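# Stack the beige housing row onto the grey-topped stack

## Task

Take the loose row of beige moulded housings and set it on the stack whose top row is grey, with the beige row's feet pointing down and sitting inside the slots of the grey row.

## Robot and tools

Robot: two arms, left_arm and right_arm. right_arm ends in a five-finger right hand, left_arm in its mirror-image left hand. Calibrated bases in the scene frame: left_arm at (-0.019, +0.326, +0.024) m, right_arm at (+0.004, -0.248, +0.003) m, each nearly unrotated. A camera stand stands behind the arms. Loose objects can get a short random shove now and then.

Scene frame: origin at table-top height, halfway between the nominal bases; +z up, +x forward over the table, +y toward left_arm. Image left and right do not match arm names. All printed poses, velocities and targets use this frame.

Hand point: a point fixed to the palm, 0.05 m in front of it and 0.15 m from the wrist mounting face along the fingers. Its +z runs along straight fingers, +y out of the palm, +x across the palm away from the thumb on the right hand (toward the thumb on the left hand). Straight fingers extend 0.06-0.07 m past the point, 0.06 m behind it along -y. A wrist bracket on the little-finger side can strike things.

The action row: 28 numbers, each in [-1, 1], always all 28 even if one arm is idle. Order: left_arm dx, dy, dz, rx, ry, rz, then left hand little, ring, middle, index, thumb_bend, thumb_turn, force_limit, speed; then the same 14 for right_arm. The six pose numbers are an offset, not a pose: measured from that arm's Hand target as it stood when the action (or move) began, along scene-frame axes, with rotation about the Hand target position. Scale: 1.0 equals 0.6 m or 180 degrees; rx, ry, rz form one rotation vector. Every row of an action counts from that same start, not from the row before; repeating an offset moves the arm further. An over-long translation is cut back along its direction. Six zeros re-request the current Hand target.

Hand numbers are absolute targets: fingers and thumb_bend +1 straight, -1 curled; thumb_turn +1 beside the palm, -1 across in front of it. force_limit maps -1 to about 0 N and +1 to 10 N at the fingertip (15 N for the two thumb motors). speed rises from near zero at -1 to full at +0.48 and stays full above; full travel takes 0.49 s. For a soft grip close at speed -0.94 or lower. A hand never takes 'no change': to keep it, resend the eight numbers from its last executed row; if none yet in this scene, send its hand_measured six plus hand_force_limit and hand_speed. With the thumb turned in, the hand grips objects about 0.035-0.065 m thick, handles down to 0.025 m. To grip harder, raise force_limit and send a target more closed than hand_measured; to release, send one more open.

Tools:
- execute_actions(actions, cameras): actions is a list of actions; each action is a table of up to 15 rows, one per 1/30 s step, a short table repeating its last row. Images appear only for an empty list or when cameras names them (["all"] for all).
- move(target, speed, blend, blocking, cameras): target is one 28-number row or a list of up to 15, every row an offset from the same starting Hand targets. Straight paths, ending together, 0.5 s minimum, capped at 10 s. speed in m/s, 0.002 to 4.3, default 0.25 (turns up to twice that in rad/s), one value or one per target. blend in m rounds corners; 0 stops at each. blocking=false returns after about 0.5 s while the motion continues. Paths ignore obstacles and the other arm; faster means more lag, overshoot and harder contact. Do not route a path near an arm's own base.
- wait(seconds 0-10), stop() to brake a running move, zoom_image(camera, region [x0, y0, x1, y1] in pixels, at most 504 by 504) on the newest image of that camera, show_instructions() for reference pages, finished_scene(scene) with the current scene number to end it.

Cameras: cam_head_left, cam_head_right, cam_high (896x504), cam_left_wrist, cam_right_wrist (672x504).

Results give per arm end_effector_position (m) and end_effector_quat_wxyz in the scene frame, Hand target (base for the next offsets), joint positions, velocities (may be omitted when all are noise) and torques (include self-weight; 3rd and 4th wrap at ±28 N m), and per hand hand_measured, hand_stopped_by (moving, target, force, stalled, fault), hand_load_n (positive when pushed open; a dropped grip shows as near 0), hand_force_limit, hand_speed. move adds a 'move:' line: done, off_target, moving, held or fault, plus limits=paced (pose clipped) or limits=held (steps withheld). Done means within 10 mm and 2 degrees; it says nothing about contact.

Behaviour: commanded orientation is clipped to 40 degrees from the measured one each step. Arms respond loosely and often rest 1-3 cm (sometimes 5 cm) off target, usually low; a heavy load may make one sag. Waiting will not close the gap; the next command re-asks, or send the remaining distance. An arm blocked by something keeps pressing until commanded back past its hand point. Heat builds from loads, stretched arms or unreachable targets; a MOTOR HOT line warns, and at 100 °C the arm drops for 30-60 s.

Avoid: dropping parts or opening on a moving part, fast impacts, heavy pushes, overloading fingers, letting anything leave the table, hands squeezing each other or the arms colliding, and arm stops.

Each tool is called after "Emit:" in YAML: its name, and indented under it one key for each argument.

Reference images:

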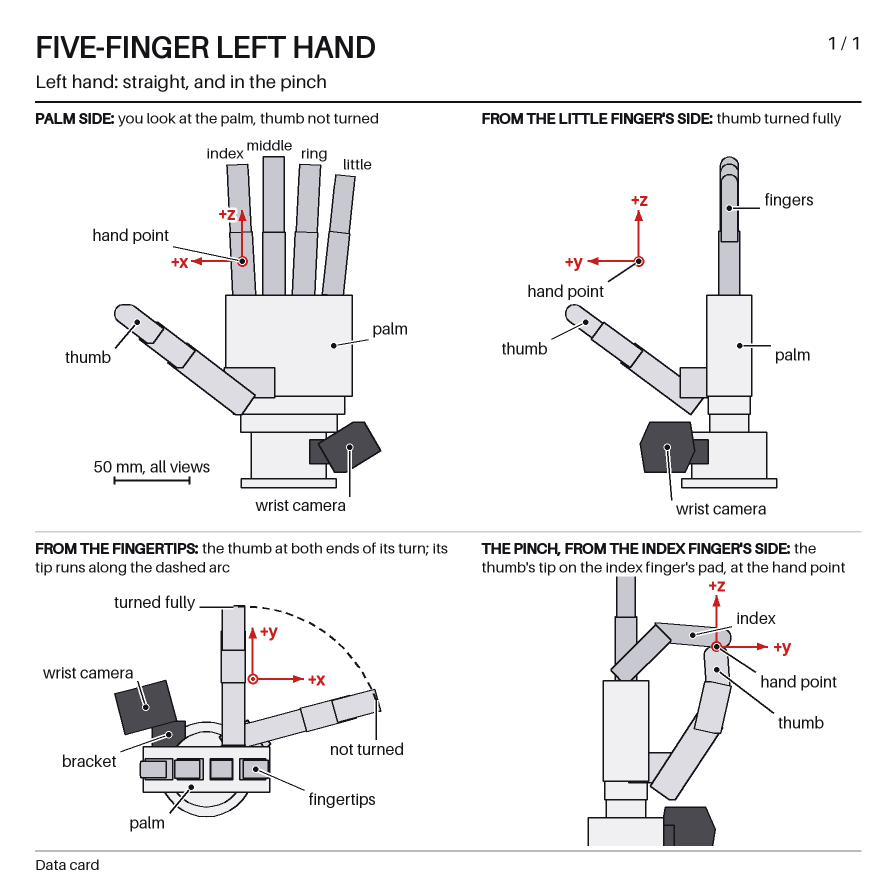

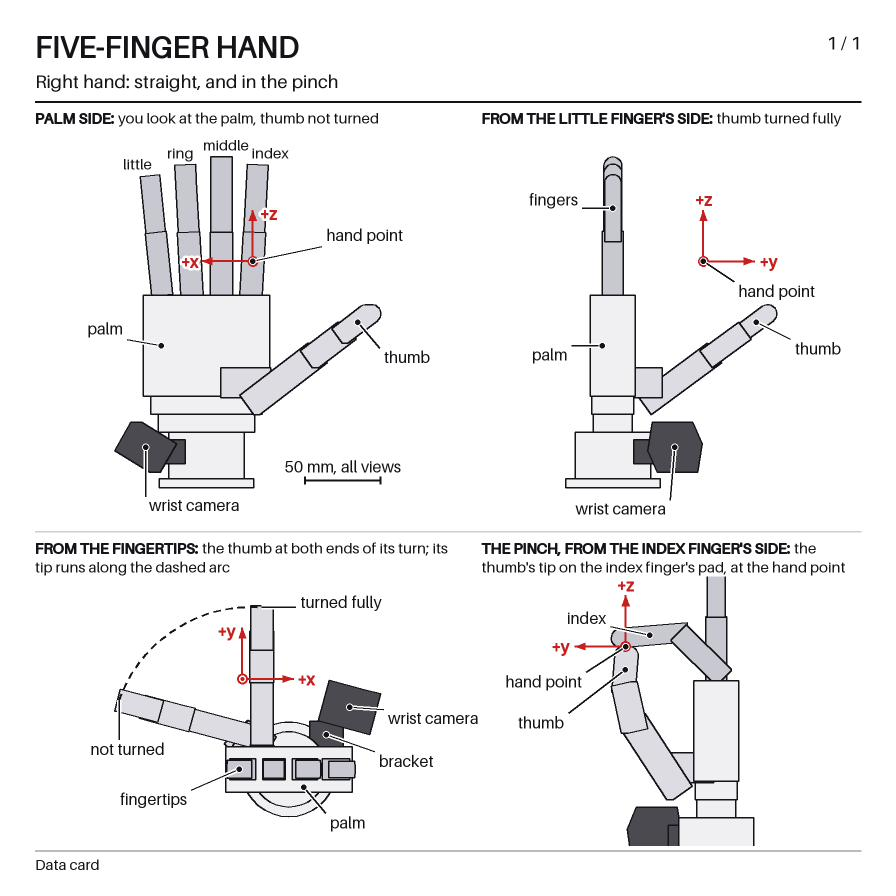

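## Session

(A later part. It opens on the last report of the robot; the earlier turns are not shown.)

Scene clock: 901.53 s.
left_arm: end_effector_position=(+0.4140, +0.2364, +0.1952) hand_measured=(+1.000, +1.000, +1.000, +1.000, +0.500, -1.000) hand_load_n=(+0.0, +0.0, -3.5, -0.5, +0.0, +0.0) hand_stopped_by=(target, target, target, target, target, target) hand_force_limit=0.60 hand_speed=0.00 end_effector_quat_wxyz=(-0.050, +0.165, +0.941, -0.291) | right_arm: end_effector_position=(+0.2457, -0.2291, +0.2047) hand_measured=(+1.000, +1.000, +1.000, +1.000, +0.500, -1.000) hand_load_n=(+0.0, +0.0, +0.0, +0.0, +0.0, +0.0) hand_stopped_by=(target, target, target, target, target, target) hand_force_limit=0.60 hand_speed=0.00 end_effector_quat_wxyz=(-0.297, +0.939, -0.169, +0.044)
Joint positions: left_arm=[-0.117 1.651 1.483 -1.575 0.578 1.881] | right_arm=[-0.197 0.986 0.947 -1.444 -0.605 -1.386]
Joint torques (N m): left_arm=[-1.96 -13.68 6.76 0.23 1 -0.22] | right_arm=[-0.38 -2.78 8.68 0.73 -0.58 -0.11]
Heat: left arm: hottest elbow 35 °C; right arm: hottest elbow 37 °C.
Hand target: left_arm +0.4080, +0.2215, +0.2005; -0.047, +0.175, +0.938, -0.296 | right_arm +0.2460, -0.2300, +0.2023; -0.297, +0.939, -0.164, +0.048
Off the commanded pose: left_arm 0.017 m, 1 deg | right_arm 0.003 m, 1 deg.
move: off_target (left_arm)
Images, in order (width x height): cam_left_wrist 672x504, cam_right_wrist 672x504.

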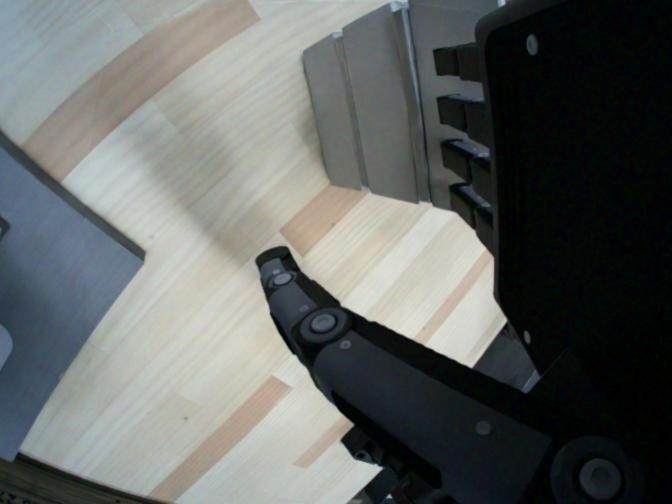

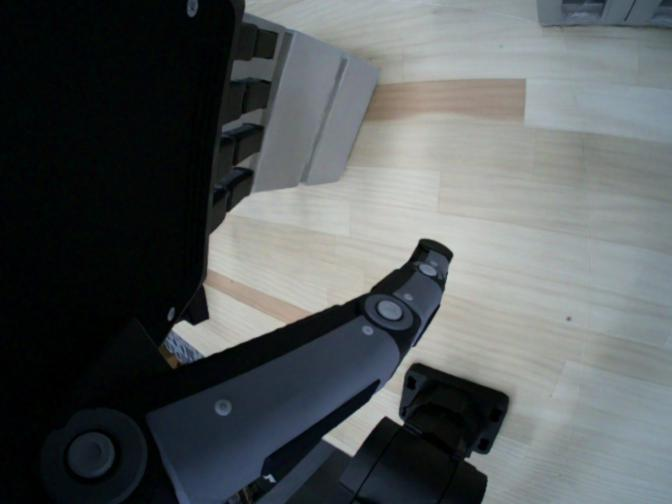

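Emit:
move:
  target:
    - [0.0115,0.031,0,0,0,0,1,1,1,1,0.5,-1,0.6,0,0,0,0,0,0,0,1,1,1,1,0.5,-1,0.6,0]
  speed: 0.05

Emit:
move:
  target:
    - [0,0,0,0,0,0,1,1,1,1,0.5,-1,0.6,0,0.0167,0.05,-0.004,0,0,0,1,1,1,1,0.5,-1,0.6,0]
  speed: 0.05
  cameras: ["cam_right_wrist","cam_left_wrist","cam_head_left"]

Emit:
zoom_image:
  camera: "cam_left_wrist"
  region: [300, 0, 500, 210]

Scene clock: 906.03 s.
left_arm: end_effector_position=(+0.4134, +0.2383, +0.1954) hand_measured=(+1.000, +1.000, +1.000, +1.000, +0.500, -1.000) hand_load_n=(+0.0, +0.0, -0.5, +0.0, +0.0, +0.0) hand_stopped_by=(target, target, target, target, target, target) hand_force_limit=0.60 hand_speed=0.00 end_effector_quat_wxyz=(-0.050, +0.174, +0.939, -0.293) | right_arm: end_effector_position=(+0.2457, -0.2291, +0.2047) hand_measured=(+1.000, +1.000, +1.000, +1.000, +0.500, -1.000) hand_load_n=(-0.5, +0.0, +0.0, +0.0, +0.0, +0.0) hand_stopped_by=(target, target, target, target, target, target) hand_force_limit=0.60 hand_speed=0.00 end_effector_quat_wxyz=(-0.297, +0.939, -0.169, +0.044)
Joint positions: left_arm=[-0.113 1.651 1.483 -1.585 0.58 1.908] | right_arm=[-0.197 0.986 0.947 -1.444 -0.605 -1.386]
Joint torques (N m): left_arm=[0.44 -12.22 8.57 -0.47 0.71 -0.05] | right_arm=[-0.38 -2.78 8.69 0.72 -0.58 -0.11]
Heat: left arm: hottest elbow 35 °C; right arm: hottest elbow 37 °C.
Hand target: left_arm +0.4148, +0.2402, +0.2005; -0.047, +0.174, +0.938, -0.296 | right_arm +0.2460, -0.2300, +0.2023; -0.297, +0.939, -0.164, +0.048
Off the commanded pose: left_arm 0.006 m, 0 deg | right_arm 0.003 m, 1 deg.
move: done

Scene clock: 907.30 s.
left_arm: end_effector_position=(+0.4134, +0.2383, +0.1954) hand_measured=(+1.000, +1.000, +1.000, +1.000, +0.500, -1.000) hand_load_n=(+0.0, +0.0, -0.5, +0.0, -0.5, +0.0) hand_stopped_by=(target, target, target, target, target, target) hand_force_limit=0.60 hand_speed=0.00 end_effector_quat_wxyz=(-0.050, +0.174, +0.939, -0.293) | right_arm: end_effector_position=(+0.2583, -0.2014, +0.2035) hand_measured=(+1.000, +1.000, +1.000, +1.000, +0.500, -1.000) hand_load_n=(+0.0, +0.0, +0.0, +0.0, +0.0, +0.0) hand_stopped_by=(target, target, target, target, target, target) hand_force_limit=0.60 hand_speed=0.00 end_effector_quat_wxyz=(-0.299, +0.939, -0.160, +0.050)
Joint positions: left_arm=[-0.113 1.651 1.483 -1.585 0.58 1.909] | right_arm=[-0.085 0.986 0.942 -1.355 -0.594 -1.267]
Joint torques (N m): left_arm=[0.44 -12.16 8.57 -0.47 0.71 -0.04] | right_arm=[0.26 -2.96 8.44 0.87 -0.39 0.14]
Heat: left arm: hottest elbow 35 °C; right arm: hottest elbow 37 °C.
Hand target: left_arm +0.4148, +0.2402, +0.2005; -0.047, +0.174, +0.938, -0.296 | right_arm +0.2560, -0.2000, +0.1998; -0.297, +0.939, -0.164, +0.048
Off the commanded pose: left_arm 0.006 m, 0 deg | right_arm 0.005 m, 1 deg.
move: done
Images, in order (width x height): cam_head_left 896x504, cam_left_wrist 672x504, cam_right_wrist 672x504.

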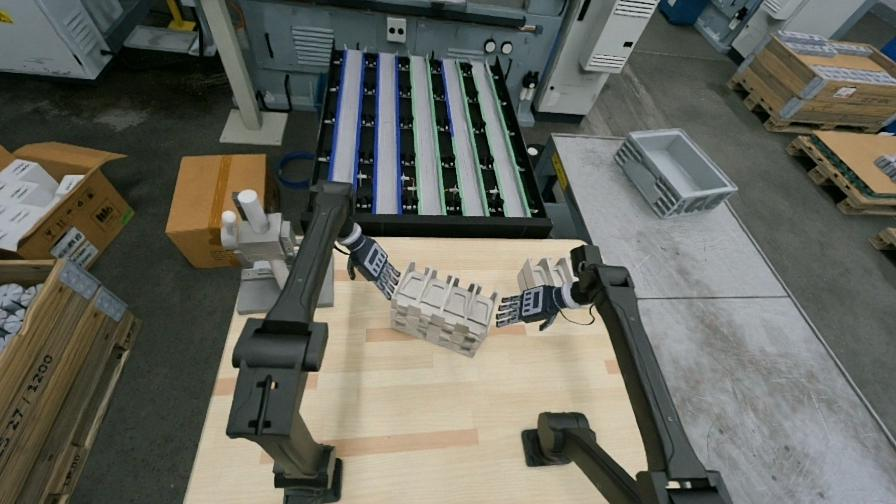

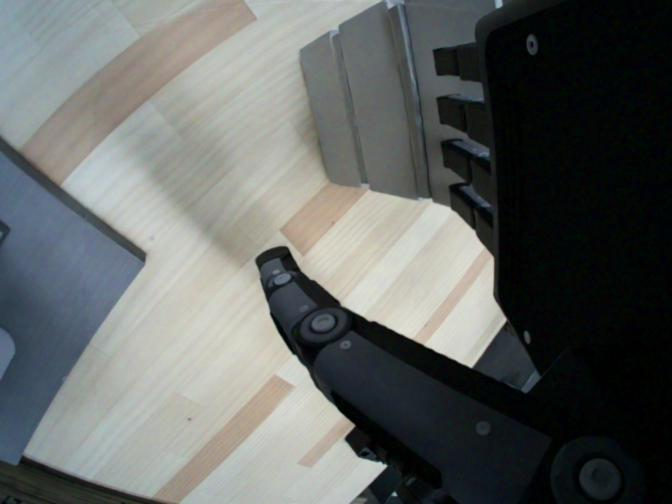

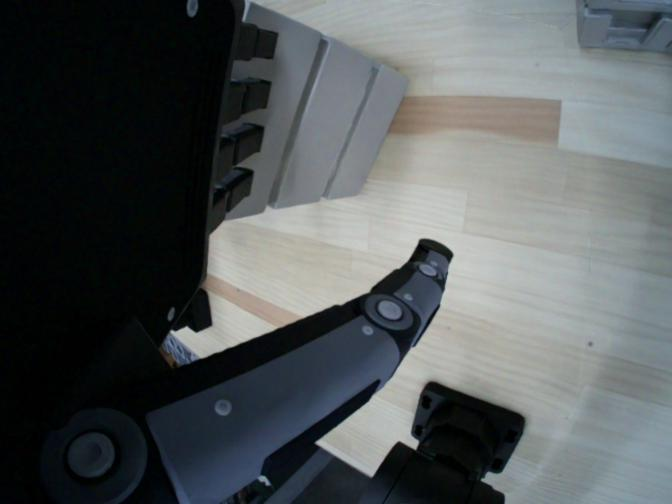

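Scaled by 2.400 from the camera's 672x504 image, which has a finer 960x720 frame.

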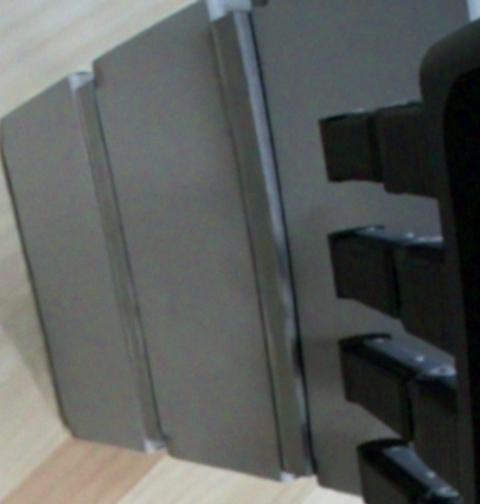

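Now push +s with the right hand and watch the left gap.

Emit:
zoom_image:
  camera: "cam_right_wrist"
  region: [220, 0, 420, 220]

Emit:
move:
  target:
    - [0,0,0,0,0,0,1,1,1,1,0.5,-1,0.6,0,0.0103,0.0281,0,0,0,0,1,1,1,1,0.5,-1,0.6,0]
  speed: 0.03
  cameras: ["cam_right_wrist","cam_left_wrist"]

Emit:
zoom_image:
  camera: "cam_left_wrist"
  region: [300, 0, 500, 210]

Emit:
zoom_image:
  camera: "cam_right_wrist"
  region: [220, 0, 420, 220]

Scaled by 2.291 from the camera's 672x504 image, which has a finer 960x720 frame.

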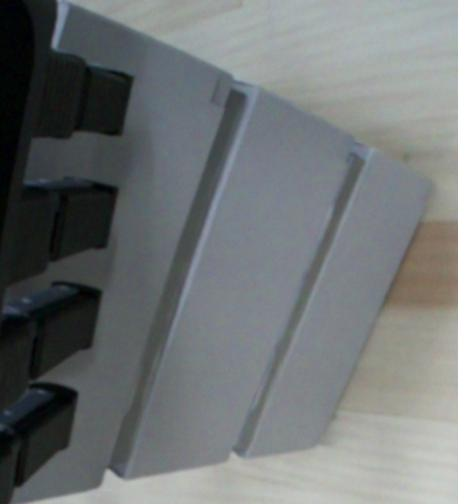

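Scene clock: 909.67 s.
left_arm: end_effector_position=(+0.4137, +0.2410, +0.1954) hand_measured=(+1.000, +1.000, +1.000, +1.000, +0.500, -1.000) hand_load_n=(+0.0, +0.0, -1.5, +0.0, +0.0, +0.0) hand_stopped_by=(target, target, target, target, target, target) hand_force_limit=0.60 hand_speed=0.00 end_effector_quat_wxyz=(-0.050, +0.172, +0.939, -0.293) | right_arm: end_effector_position=(+0.2626, -0.1892, +0.2035) hand_measured=(+1.000, +1.000, +1.000, +1.000, +0.500, -1.000) hand_load_n=(+0.0, +0.0, -2.0, +0.0, +0.0, +0.0) hand_stopped_by=(target, target, target, target, target, target) hand_force_limit=0.60 hand_speed=0.00 end_effector_quat_wxyz=(-0.294, +0.940, -0.166, +0.052)
Joint positions: left_arm=[-0.107 1.651 1.483 -1.586 0.579 1.91] | right_arm=[-0.031 0.985 0.942 -1.315 -0.572 -1.193]
Joint torques (N m): left_arm=[0.03 -12.16 8.57 -0.43 0.72 -0.05] | right_arm=[1.2 -2.55 8.75 1.13 -0.76 0.16]
Heat: left arm: hottest elbow 35 °C; right arm: hottest elbow 37 °C.
Hand target: left_arm +0.4149, +0.2402, +0.2005; -0.047, +0.174, +0.938, -0.296 | right_arm +0.2621, -0.1831, +0.1998; -0.297, +0.939, -0.164, +0.048
Off the commanded pose: left_arm 0.005 m, 0 deg | right_arm 0.007 m, 1 deg.
move: done
Images, in order (width x height): cam_left_wrist 672x504, cam_right_wrist 672x504.

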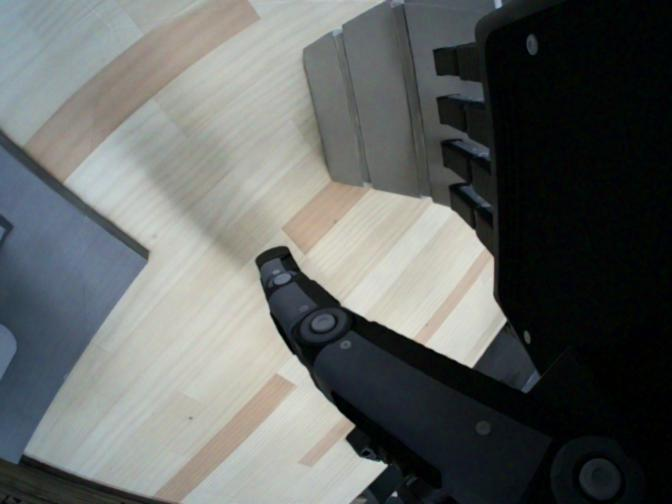

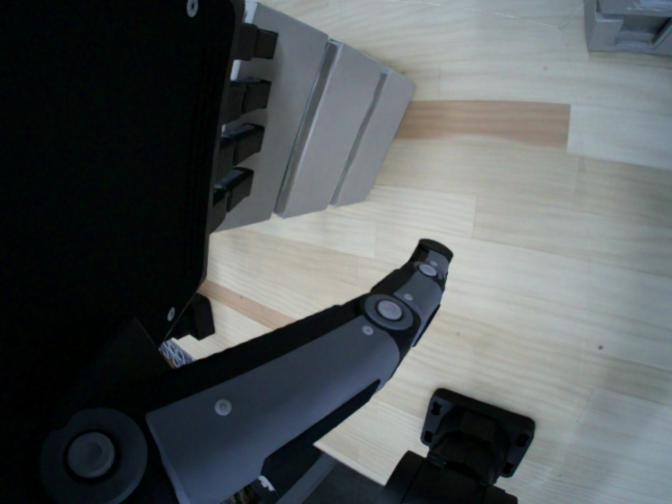

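Scaled by 2.400 from the camera's 672x504 image, which has a finer 960x720 frame.

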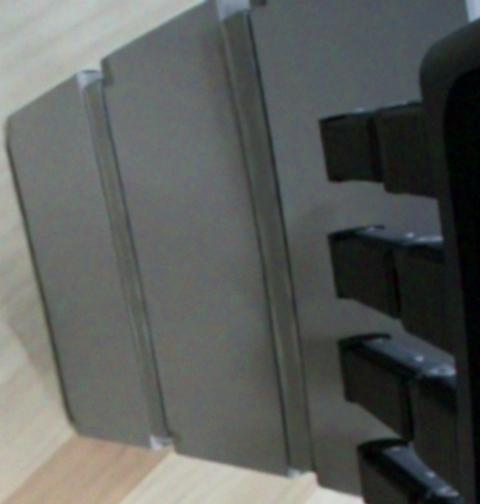

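Scaled by 2.291 from the camera's 672x504 image, which has a finer 960x720 frame.

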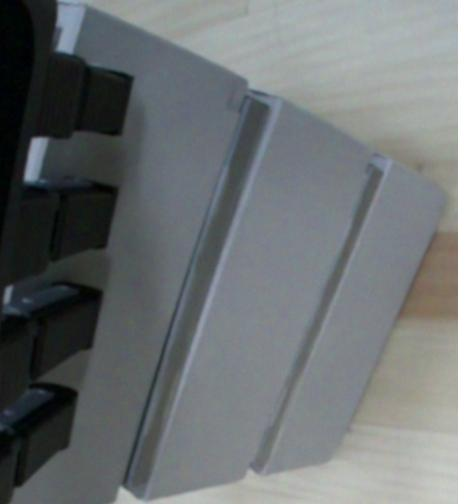

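Emit:
move:
  target:
    - [0.006,0.016,0,0,0,0,1,1,1,1,0.5,-1,0.6,0,0.0021,0.0056,0,0,0,0,1,1,1,1,0.5,-1,0.6,0]
  speed: 0.03
  cameras: ["cam_right_wrist","cam_left_wrist"]

Emit:
zoom_image:
  camera: "cam_right_wrist"
  region: [220, 0, 420, 220]

Emit:
move:
  target:
    - [0,0,0,0,0,0,1,1,1,1,0.5,-1,0.6,0,0.0028,0.0075,0,0,0,0,1,1,1,1,0.5,-1,0.6,0]
  speed: 0.03
  cameras: ["cam_right_wrist","cam_left_wrist"]

Emit:
zoom_image:
  camera: "cam_left_wrist"
  region: [300, 0, 500, 210]

Emit:
zoom_image:
  camera: "cam_right_wrist"
  region: [220, 0, 420, 220]

Scene clock: 912.83 s.
left_arm: end_effector_position=(+0.4118, +0.2465, +0.1960) hand_measured=(+1.000, +1.000, +1.000, +1.000, +0.500, -1.000) hand_load_n=(+0.0, +0.0, +0.0, +0.0, +0.0, +0.0) hand_stopped_by=(target, target, target, target, target, target) hand_force_limit=0.60 hand_speed=0.00 end_effector_quat_wxyz=(-0.053, +0.174, +0.938, -0.295) | right_arm: end_effector_position=(+0.2631, -0.1870, +0.2036) hand_measured=(+1.000, +1.000, +1.000, +1.000, +0.500, -1.000) hand_load_n=(+0.0, +0.0, -2.5, +0.0, +0.0, +0.0) hand_stopped_by=(target, target, target, target, target, target) hand_force_limit=0.60 hand_speed=0.00 end_effector_quat_wxyz=(-0.293, +0.940, -0.168, +0.052)
Joint positions: left_arm=[-0.095 1.651 1.483 -1.602 0.579 1.932] | right_arm=[-0.022 0.985 0.942 -1.309 -0.568 -1.178]
Joint torques (N m): left_arm=[0.5 -11.34 9.54 -0.42 0.58 -0.02] | right_arm=[1.55 -2.37 8.83 1.24 -0.83 0.16]
Heat: left arm: hottest elbow 35 °C; right arm: hottest elbow 37 °C.
Hand target: left_arm +0.4185, +0.2498, +0.2005; -0.047, +0.175, +0.938, -0.296 | right_arm +0.2634, -0.1796, +0.1998; -0.298, +0.939, -0.164, +0.048
Off the commanded pose: left_arm 0.009 m, 1 deg | right_arm 0.008 m, 1 deg.
move: done
Images, in order (width x height): cam_left_wrist 672x504, cam_right_wrist 672x504.

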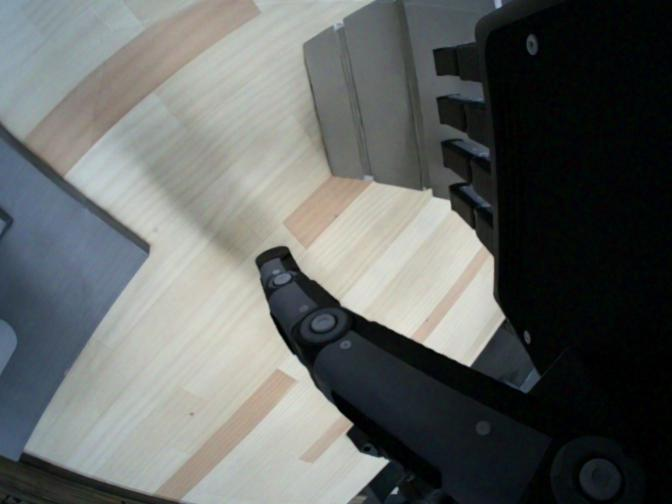

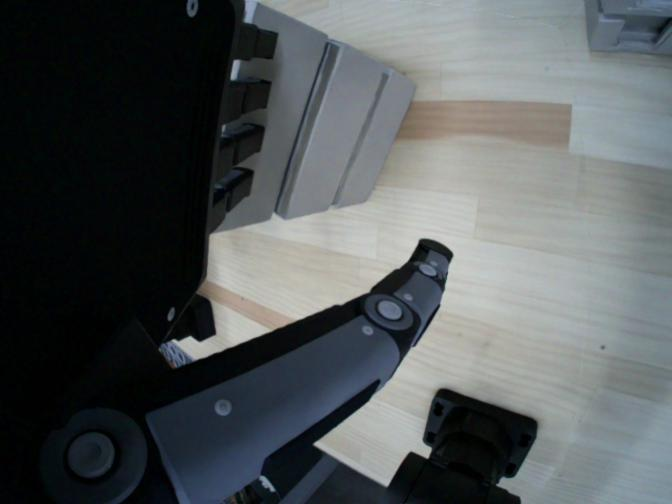

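Scaled by 2.291 from the camera's 672x504 image, which has a finer 960x720 frame.

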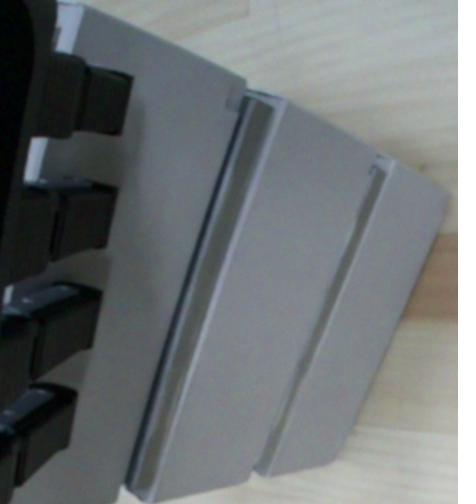

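Scene clock: 913.67 s.
left_arm: end_effector_position=(+0.4119, +0.2465, +0.1960) hand_measured=(+1.000, +1.000, +1.000, +1.000, +0.500, -1.000) hand_load_n=(+0.0, +0.0, +0.0, +0.0, +0.0, +0.0) hand_stopped_by=(target, target, target, target, target, target) hand_force_limit=0.60 hand_speed=0.00 end_effector_quat_wxyz=(-0.052, +0.174, +0.938, -0.295) | right_arm: end_effector_position=(+0.2632, -0.1860, +0.2041) hand_measured=(+1.000, +1.000, +1.000, +1.000, +0.500, -1.000) hand_load_n=(+0.0, +0.0, -3.5, +0.0, +0.0, +0.0) hand_stopped_by=(target, target, target, target, target, target) hand_force_limit=0.60 hand_speed=0.00 end_effector_quat_wxyz=(-0.289, +0.940, -0.172, +0.054)
Joint positions: left_arm=[-0.095 1.651 1.483 -1.602 0.579 1.932] | right_arm=[-0.014 0.981 0.942 -1.303 -0.557 -1.16]
Joint torques (N m): left_arm=[0.56 -11.34 9.54 -0.43 0.58 -0.04] | right_arm=[2.2 -1.96 8.94 1.46 -1.11 0.16]
Heat: left arm: hottest elbow 35 °C; right arm: hottest elbow 37 °C.
Hand target: left_arm +0.4185, +0.2498, +0.2005; -0.047, +0.174, +0.938, -0.296 | right_arm +0.2651, -0.1752, +0.1999; -0.298, +0.939, -0.164, +0.048
Off the commanded pose: left_arm 0.009 m, 1 deg | right_arm 0.012 m, 1 deg.
move: off_target (right_arm)
Images, in order (width x height): cam_left_wrist 672x504, cam_right_wrist 672x504.

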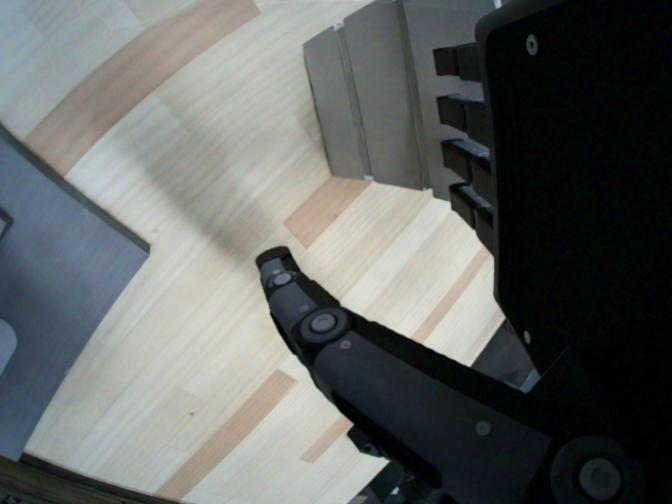

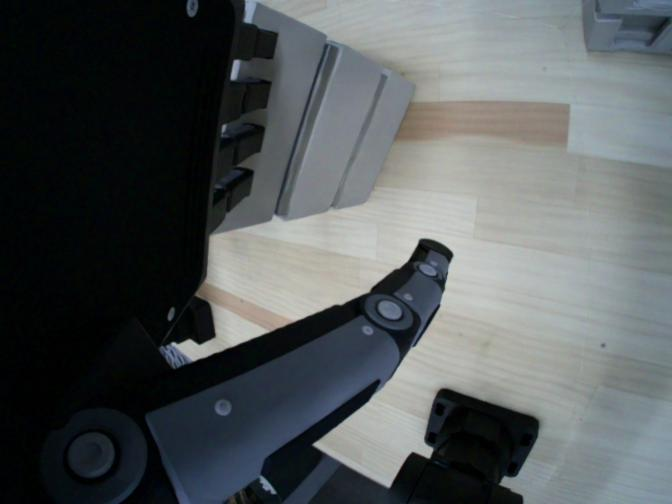

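Scaled by 2.400 from the camera's 672x504 image, which has a finer 960x720 frame.

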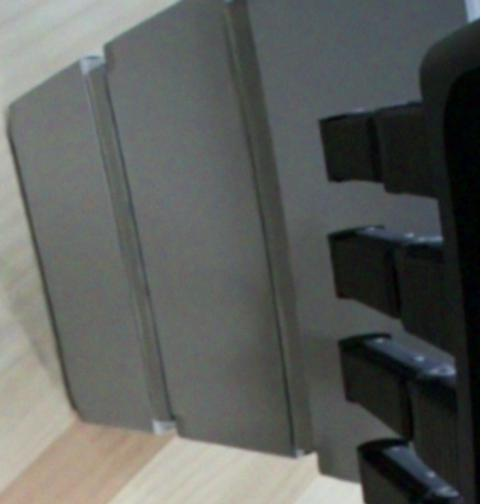

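Scaled by 2.291 from the camera's 672x504 image, which has a finer 960x720 frame.

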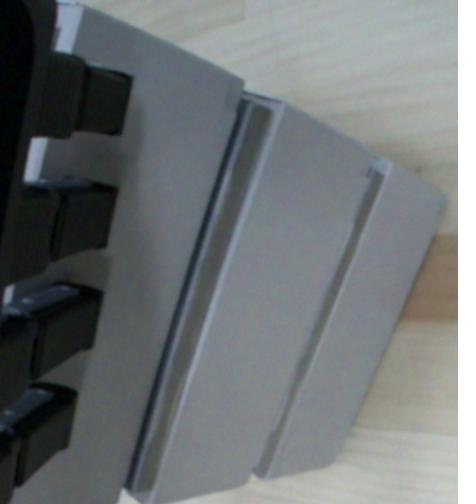

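Emit:
move:
  target:
    - [0,0,0,0,0,0,1,1,1,1,0.5,-1,0.6,0,-0.019,-0.052,0.0,0,0,0,1,1,1,1,0.5,-1,0.6,0]
    - [0.01,0.04,0.08,0,0,0,1,1,1,1,0.5,-1,0.6,0,-0.019,-0.1,0.06,0,0,0,1,1,1,1,0.5,-1,0.6,0]
  speed: 0.1
  cameras: ["all"]

Emit:
zoom_image:
  camera: "cam_head_left"
  region: [380, 250, 500, 370]

Emit:
zoom_image:
  camera: "cam_high"
  region: [325, 145, 465, 285]

Scene clock: 917.30 s.
left_arm: end_effector_position=(+0.4101, +0.2710, +0.2194) hand_measured=(+1.000, +1.000, +1.000, +1.000, +0.500, -1.000) hand_load_n=(+0.0, +0.0, +0.0, +0.0, +0.0, +0.0) hand_stopped_by=(target, target, target, target, target, target) hand_force_limit=0.60 hand_speed=0.00 end_effector_quat_wxyz=(-0.056, +0.159, +0.941, -0.293) | right_arm: end_effector_position=(+0.2431, -0.2316, +0.2230) hand_measured=(+1.000, +1.000, +1.000, +1.000, +0.500, -1.000) hand_load_n=(+0.0, +0.0, +0.0, +0.0, +0.0, +0.0) hand_stopped_by=(target, target, target, target, target, target) hand_force_limit=0.60 hand_speed=0.00 end_effector_quat_wxyz=(-0.297, +0.939, -0.172, +0.034)
Joint positions: left_arm=[-0.044 1.645 1.535 -1.689 0.567 1.956] | right_arm=[-0.207 0.996 1 -1.515 -0.604 -1.4]
Joint torques (N m): left_arm=[0.26 -13.8 12.51 -0.53 0.47 -0.08] | right_arm=[-0.67 -1.85 13.08 0.09 -0.64 -0.12]
Heat: left arm: hottest elbow 35 °C; right arm: hottest elbow 37 °C.
Hand target: left_arm +0.4245, +0.2737, +0.2486; -0.047, +0.175, +0.938, -0.296 | right_arm +0.2538, -0.2353, +0.2359; -0.297, +0.939, -0.164, +0.048
Off the commanded pose: left_arm 0.033 m, 2 deg | right_arm 0.017 m, 2 deg.
joint sent to its limit (left arm) — joint 4 (wrist pitch), lower limit. The joint targets are off in orientation, not in position.
move: off_target (left_arm, right_arm)

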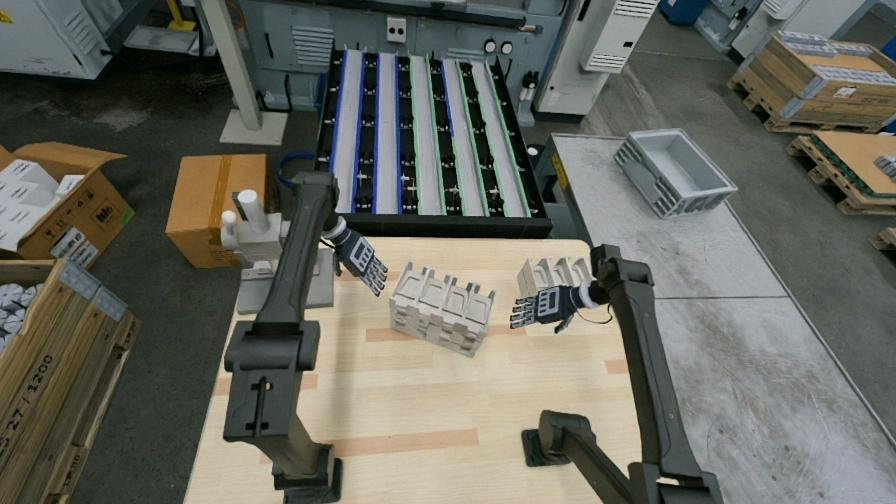

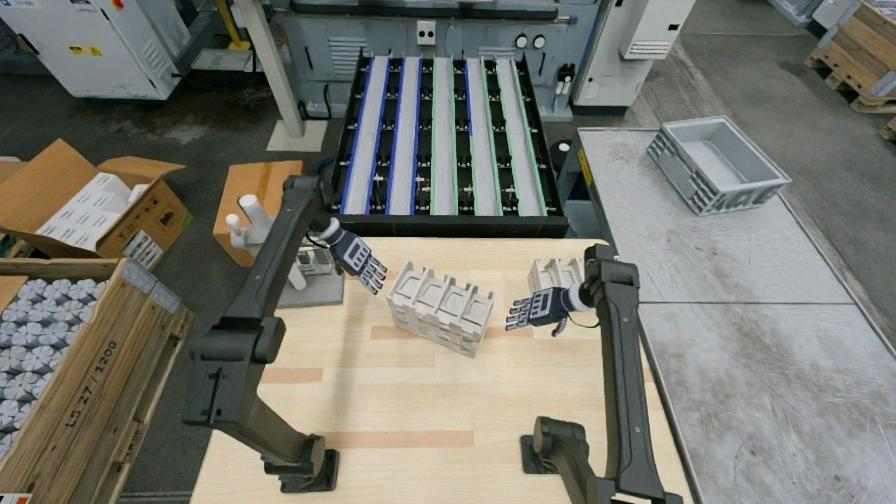

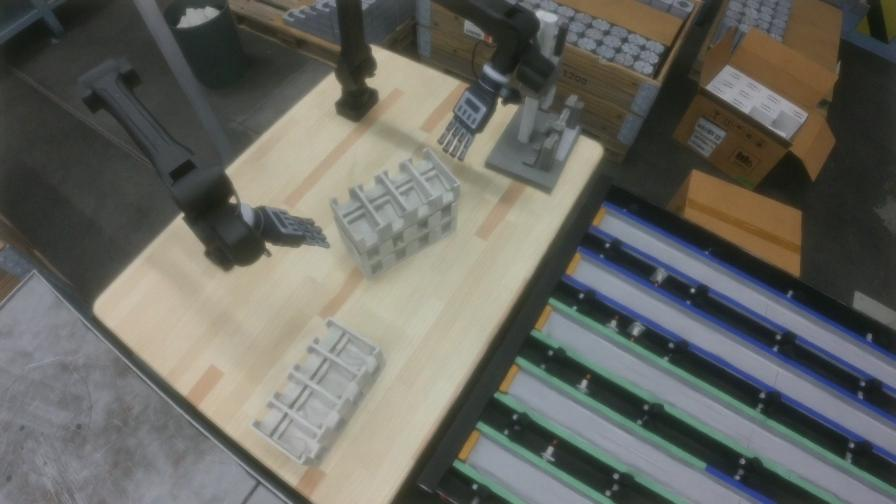

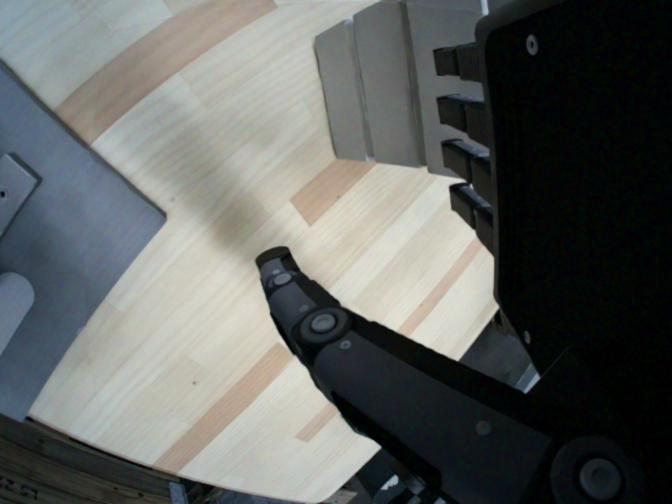

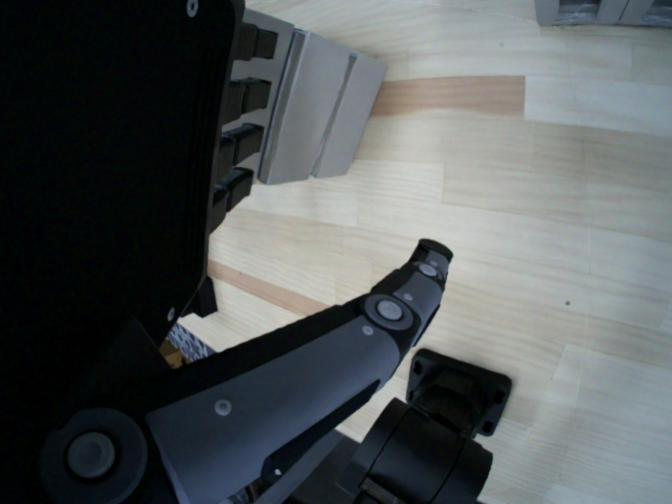

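Scaled by 4.200 from the camera's 896x504 image, which has a finer 1280x720 frame.

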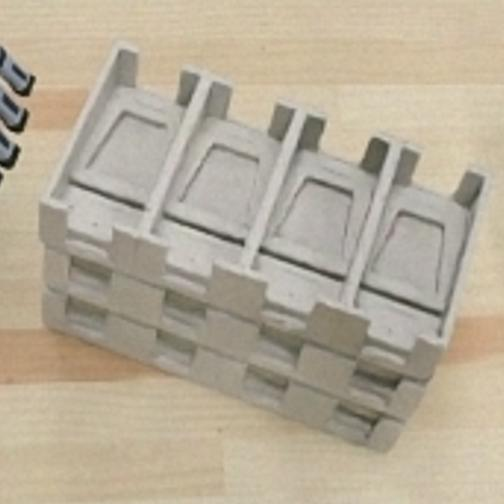

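Scaled by 3.600 from the camera's 896x504 image, which has a finer 1280x720 frame.

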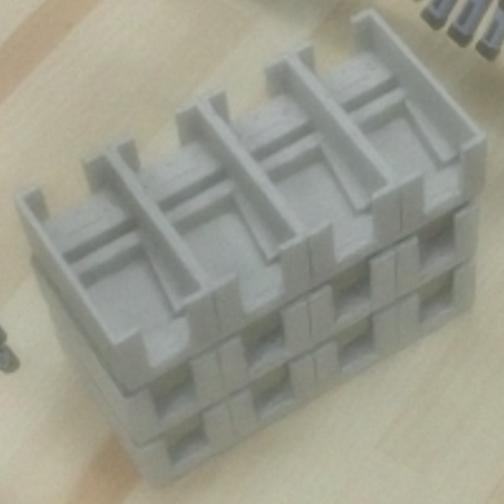

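Emit:
zoom_image:
  camera: "cam_head_left"
  region: [384, 290, 424, 335]

Emit:
zoom_image:
  camera: "cam_head_left"
  region: [450, 320, 495, 365]

Emit:
zoom_image:
  camera: "cam_high"
  region: [340, 220, 400, 285]

Emit:
zoom_image:
  camera: "cam_high"
  region: [420, 175, 465, 240]

Scaled by 11.200 from the camera's 896x504 image, which has a finer 1280x720 frame.

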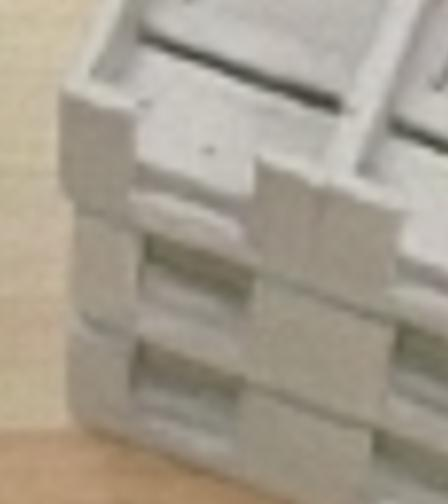

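Scaled by 11.200 from the camera's 896x504 image, which has a finer 1280x720 frame.

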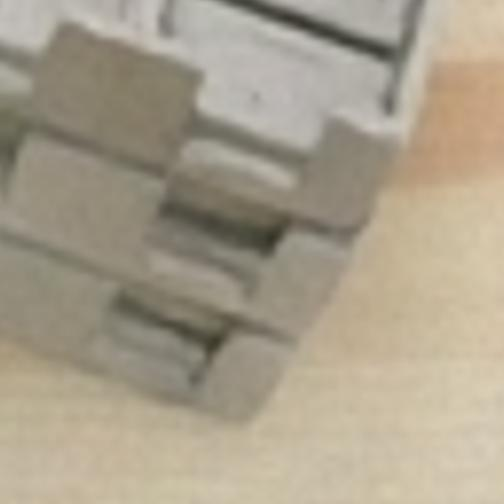

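Scaled by 7.754 from the camera's 896x504 image, which has a finer 1280x720 frame.

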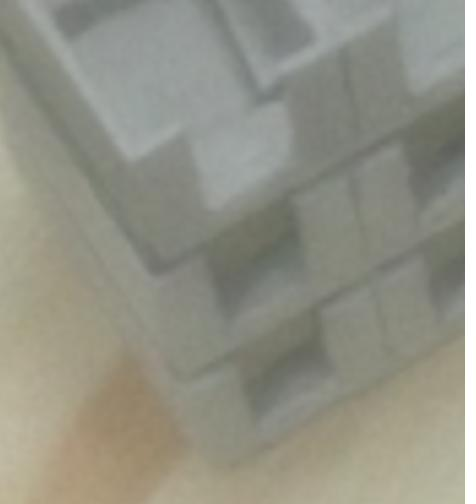

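Scaled by 7.754 from the camera's 896x504 image, which has a finer 1280x720 frame.

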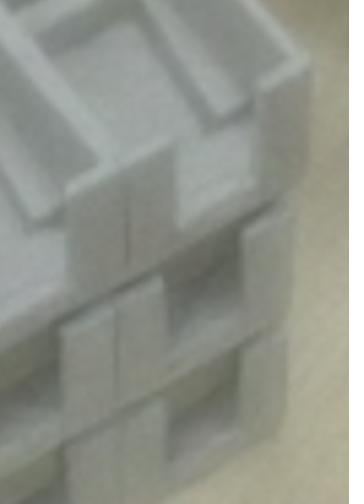

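Emit:
move:
  target:
    - [-0.0143,-0.0473,-0.078,0,0,0,1,1,1,1,0.5,-1,0.6,0,0,0,0,0,0,0,1,1,1,1,0.5,-1,0.6,0]
  speed: 0.06

Emit:
move:
  target:
    - [-0.0035,-0.0095,0,0,0,0,1,1,1,1,0.5,-1,0.6,0,0,0,0,0,0,0,1,1,1,1,0.5,-1,0.6,0]
  speed: 0.03

Emit:
move:
  target:
    - [-0.0035,-0.0095,0,0,0,0,1,1,1,1,0.5,-1,0.6,0,0,0,0,0,0,0,1,1,1,1,0.5,-1,0.6,0]
  speed: 0.03
  cameras: ["cam_head_left","cam_high","cam_left_wrist","cam_right_wrist"]

Emit:
zoom_image:
  camera: "cam_head_left"
  region: [384, 290, 424, 335]

Emit:
zoom_image:
  camera: "cam_high"
  region: [420, 175, 465, 240]

Scene clock: 926.00 s.
left_arm: end_effector_position=(+0.4160, +0.2487, +0.2065) hand_measured=(+1.000, +1.000, +1.000, +1.000, +0.500, -1.000) hand_load_n=(+0.0, -0.5, +0.0, +0.0, +0.0, +0.0) hand_stopped_by=(target, target, target, target, target, target) hand_force_limit=0.60 hand_speed=0.00 end_effector_quat_wxyz=(-0.044, +0.176, +0.938, -0.294) | right_arm: end_effector_position=(+0.2431, -0.2316, +0.2230) hand_measured=(+1.000, +1.000, +1.000, +1.000, +0.500, -1.000) hand_load_n=(+0.0, +0.0, -0.5, +0.0, +0.0, +0.0) hand_stopped_by=(target, target, target, target, target, target) hand_force_limit=0.60 hand_speed=0.00 end_effector_quat_wxyz=(-0.297, +0.939, -0.171, +0.034)
Joint positions: left_arm=[-0.089 1.645 1.506 -1.616 0.579 1.936] | right_arm=[-0.207 0.996 1 -1.515 -0.605 -1.401]
Joint torques (N m): left_arm=[-0.5 -11.4 7.27 0.23 0.66 -0.17] | right_arm=[-0.67 -1.85 13.08 0.08 -0.64 -0.12]
Heat: left arm: hottest elbow 37 °C; right arm: hottest elbow 36 °C.
Hand target: left_arm +0.4159, +0.2453, +0.2019; -0.047, +0.174, +0.938, -0.296 | right_arm +0.2538, -0.2352, +0.2359; -0.298, +0.939, -0.164, +0.048
Off the commanded pose: left_arm 0.006 m, 0 deg | right_arm 0.017 m, 2 deg.
move: off_target (right_arm)

Scene clock: 926.80 s.
left_arm: end_effector_position=(+0.4147, +0.2438, +0.2043) hand_measured=(+1.000, +1.000, +1.000, +1.000, +0.500, -1.000) hand_load_n=(+0.0, +0.0, -0.5, +0.0, +0.0, +0.0) hand_stopped_by=(target, target, target, target, target, target) hand_force_limit=0.60 hand_speed=0.00 end_effector_quat_wxyz=(-0.046, +0.174, +0.938, -0.295) | right_arm: end_effector_position=(+0.2431, -0.2316, +0.2230) hand_measured=(+1.000, +1.000, +1.000, +1.000, +0.500, -1.000) hand_load_n=(+0.0, +0.0, +0.0, +0.0, +0.0, +0.0) hand_stopped_by=(target, target, target, target, target, target) hand_force_limit=0.60 hand_speed=0.00 end_effector_quat_wxyz=(-0.297, +0.939, -0.171, +0.034)
Joint positions: left_arm=[-0.099 1.645 1.5 -1.607 0.581 1.922] | right_arm=[-0.207 0.996 1 -1.515 -0.605 -1.401]
Joint torques (N m): left_arm=[-0.32 -11.81 7.2 0.25 0.66 -0.19] | right_arm=[-0.73 -1.85 13.07 0.09 -0.64 -0.12]
Heat: left arm: hottest elbow 36 °C; right arm: hottest elbow 36 °C.
Hand target: left_arm +0.4138, +0.2397, +0.2018; -0.047, +0.174, +0.938, -0.296 | right_arm +0.2538, -0.2352, +0.2359; -0.298, +0.939, -0.164, +0.048
Off the commanded pose: left_arm 0.005 m, 0 deg | right_arm 0.017 m, 2 deg.
move: off_target (right_arm)

Scene clock: 927.57 s.
left_arm: end_effector_position=(+0.4149, +0.2421, +0.2029) hand_measured=(+1.000, +1.000, +1.000, +1.000, +0.500, -1.000) hand_load_n=(+0.0, +0.0, -1.5, +0.0, +0.0, +0.0) hand_stopped_by=(target, target, target, target, target, target) hand_force_limit=0.60 hand_speed=0.00 end_effector_quat_wxyz=(-0.046, +0.171, +0.939, -0.294) | right_arm: end_effector_position=(+0.2431, -0.2316, +0.2230) hand_measured=(+1.000, +1.000, +1.000, +1.000, +0.500, -1.000) hand_load_n=(+0.0, +0.0, +0.0, +0.0, +0.0, +0.0) hand_stopped_by=(target, target, target, target, target, target) hand_force_limit=0.60 hand_speed=0.00 end_effector_quat_wxyz=(-0.297, +0.939, -0.171, +0.034)
Joint positions: left_arm=[-0.103 1.645 1.496 -1.598 0.582 1.909] | right_arm=[-0.207 0.996 1 -1.515 -0.605 -1.401]
Joint torques (N m): left_arm=[-1.2 -12.34 6.9 0.25 0.72 -0.17] | right_arm=[-0.67 -1.79 13.07 0.09 -0.64 -0.12]
Heat: left arm: hottest elbow 36 °C; right arm: hottest elbow 36 °C.
Hand target: left_arm +0.4117, +0.2339, +0.2018; -0.047, +0.175, +0.938, -0.296 | right_arm +0.2538, -0.2352, +0.2359; -0.298, +0.939, -0.164, +0.048
Off the commanded pose: left_arm 0.009 m, 1 deg | right_arm 0.017 m, 2 deg.
move: off_target (right_arm)
Images, in order (width x height): cam_head_left 896x504, cam_high 896x504, cam_left_wrist 672x504, cam_right_wrist 672x504.

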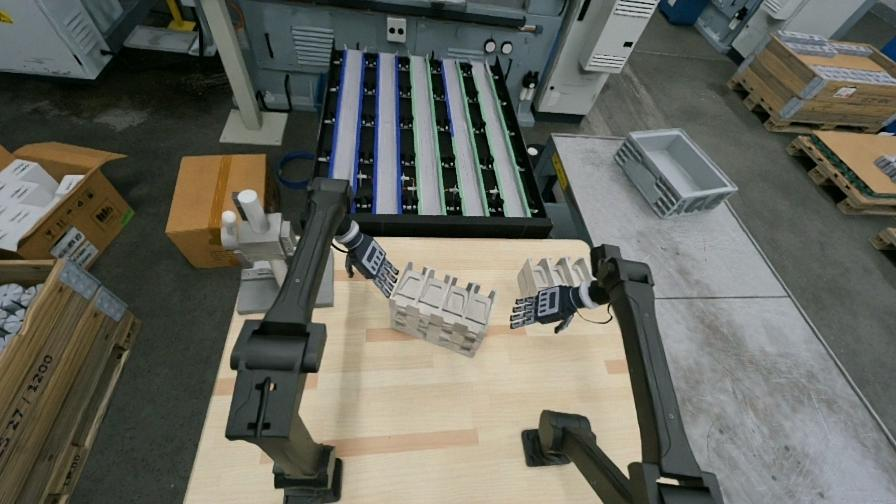

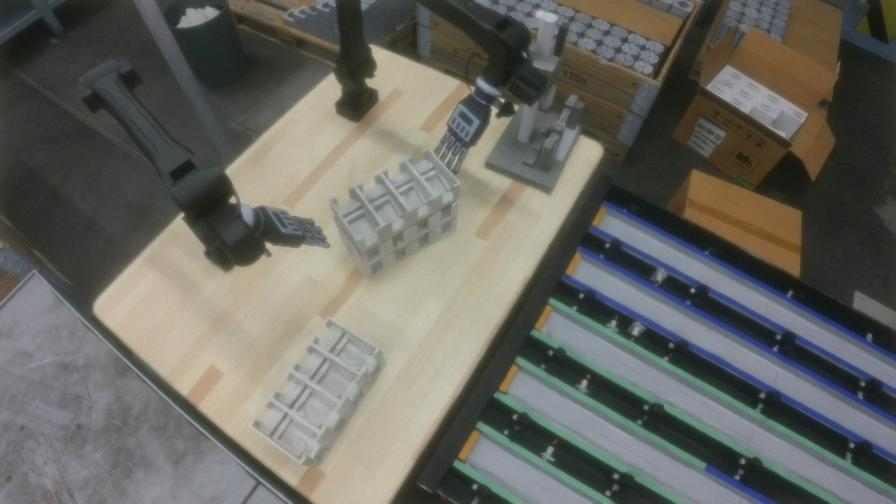

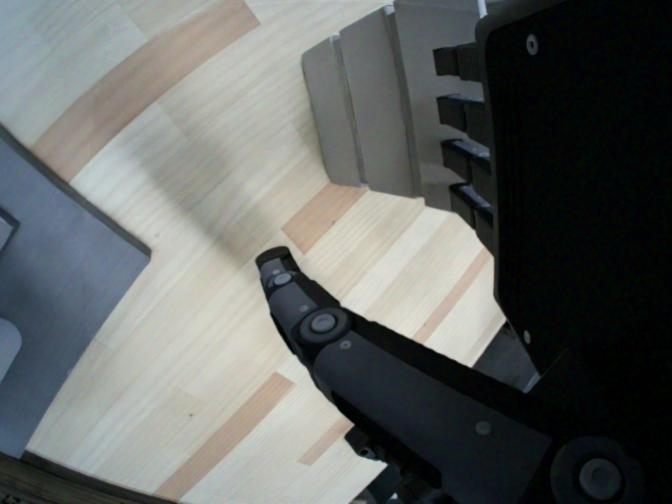

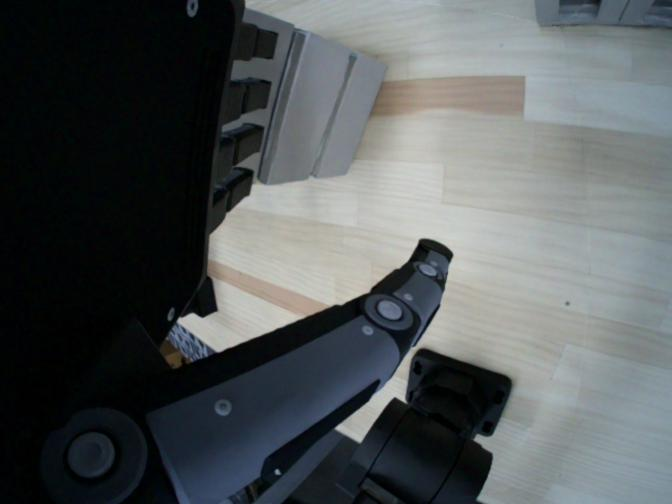

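Scaled by 11.200 from the camera's 896x504 image, which has a finer 1280x720 frame.

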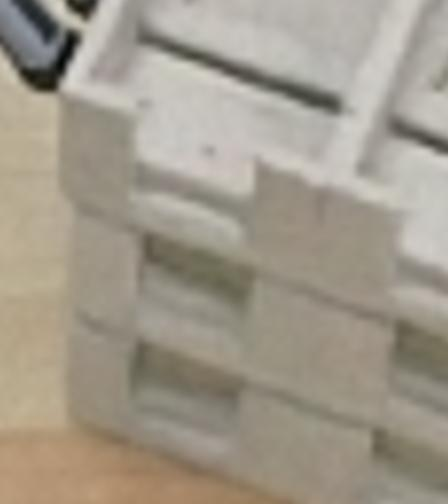

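Scaled by 7.754 from the camera's 896x504 image, which has a finer 1280x720 frame.

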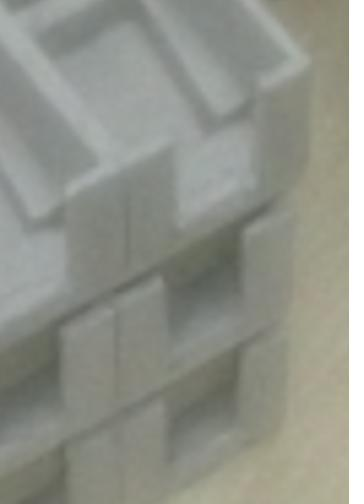

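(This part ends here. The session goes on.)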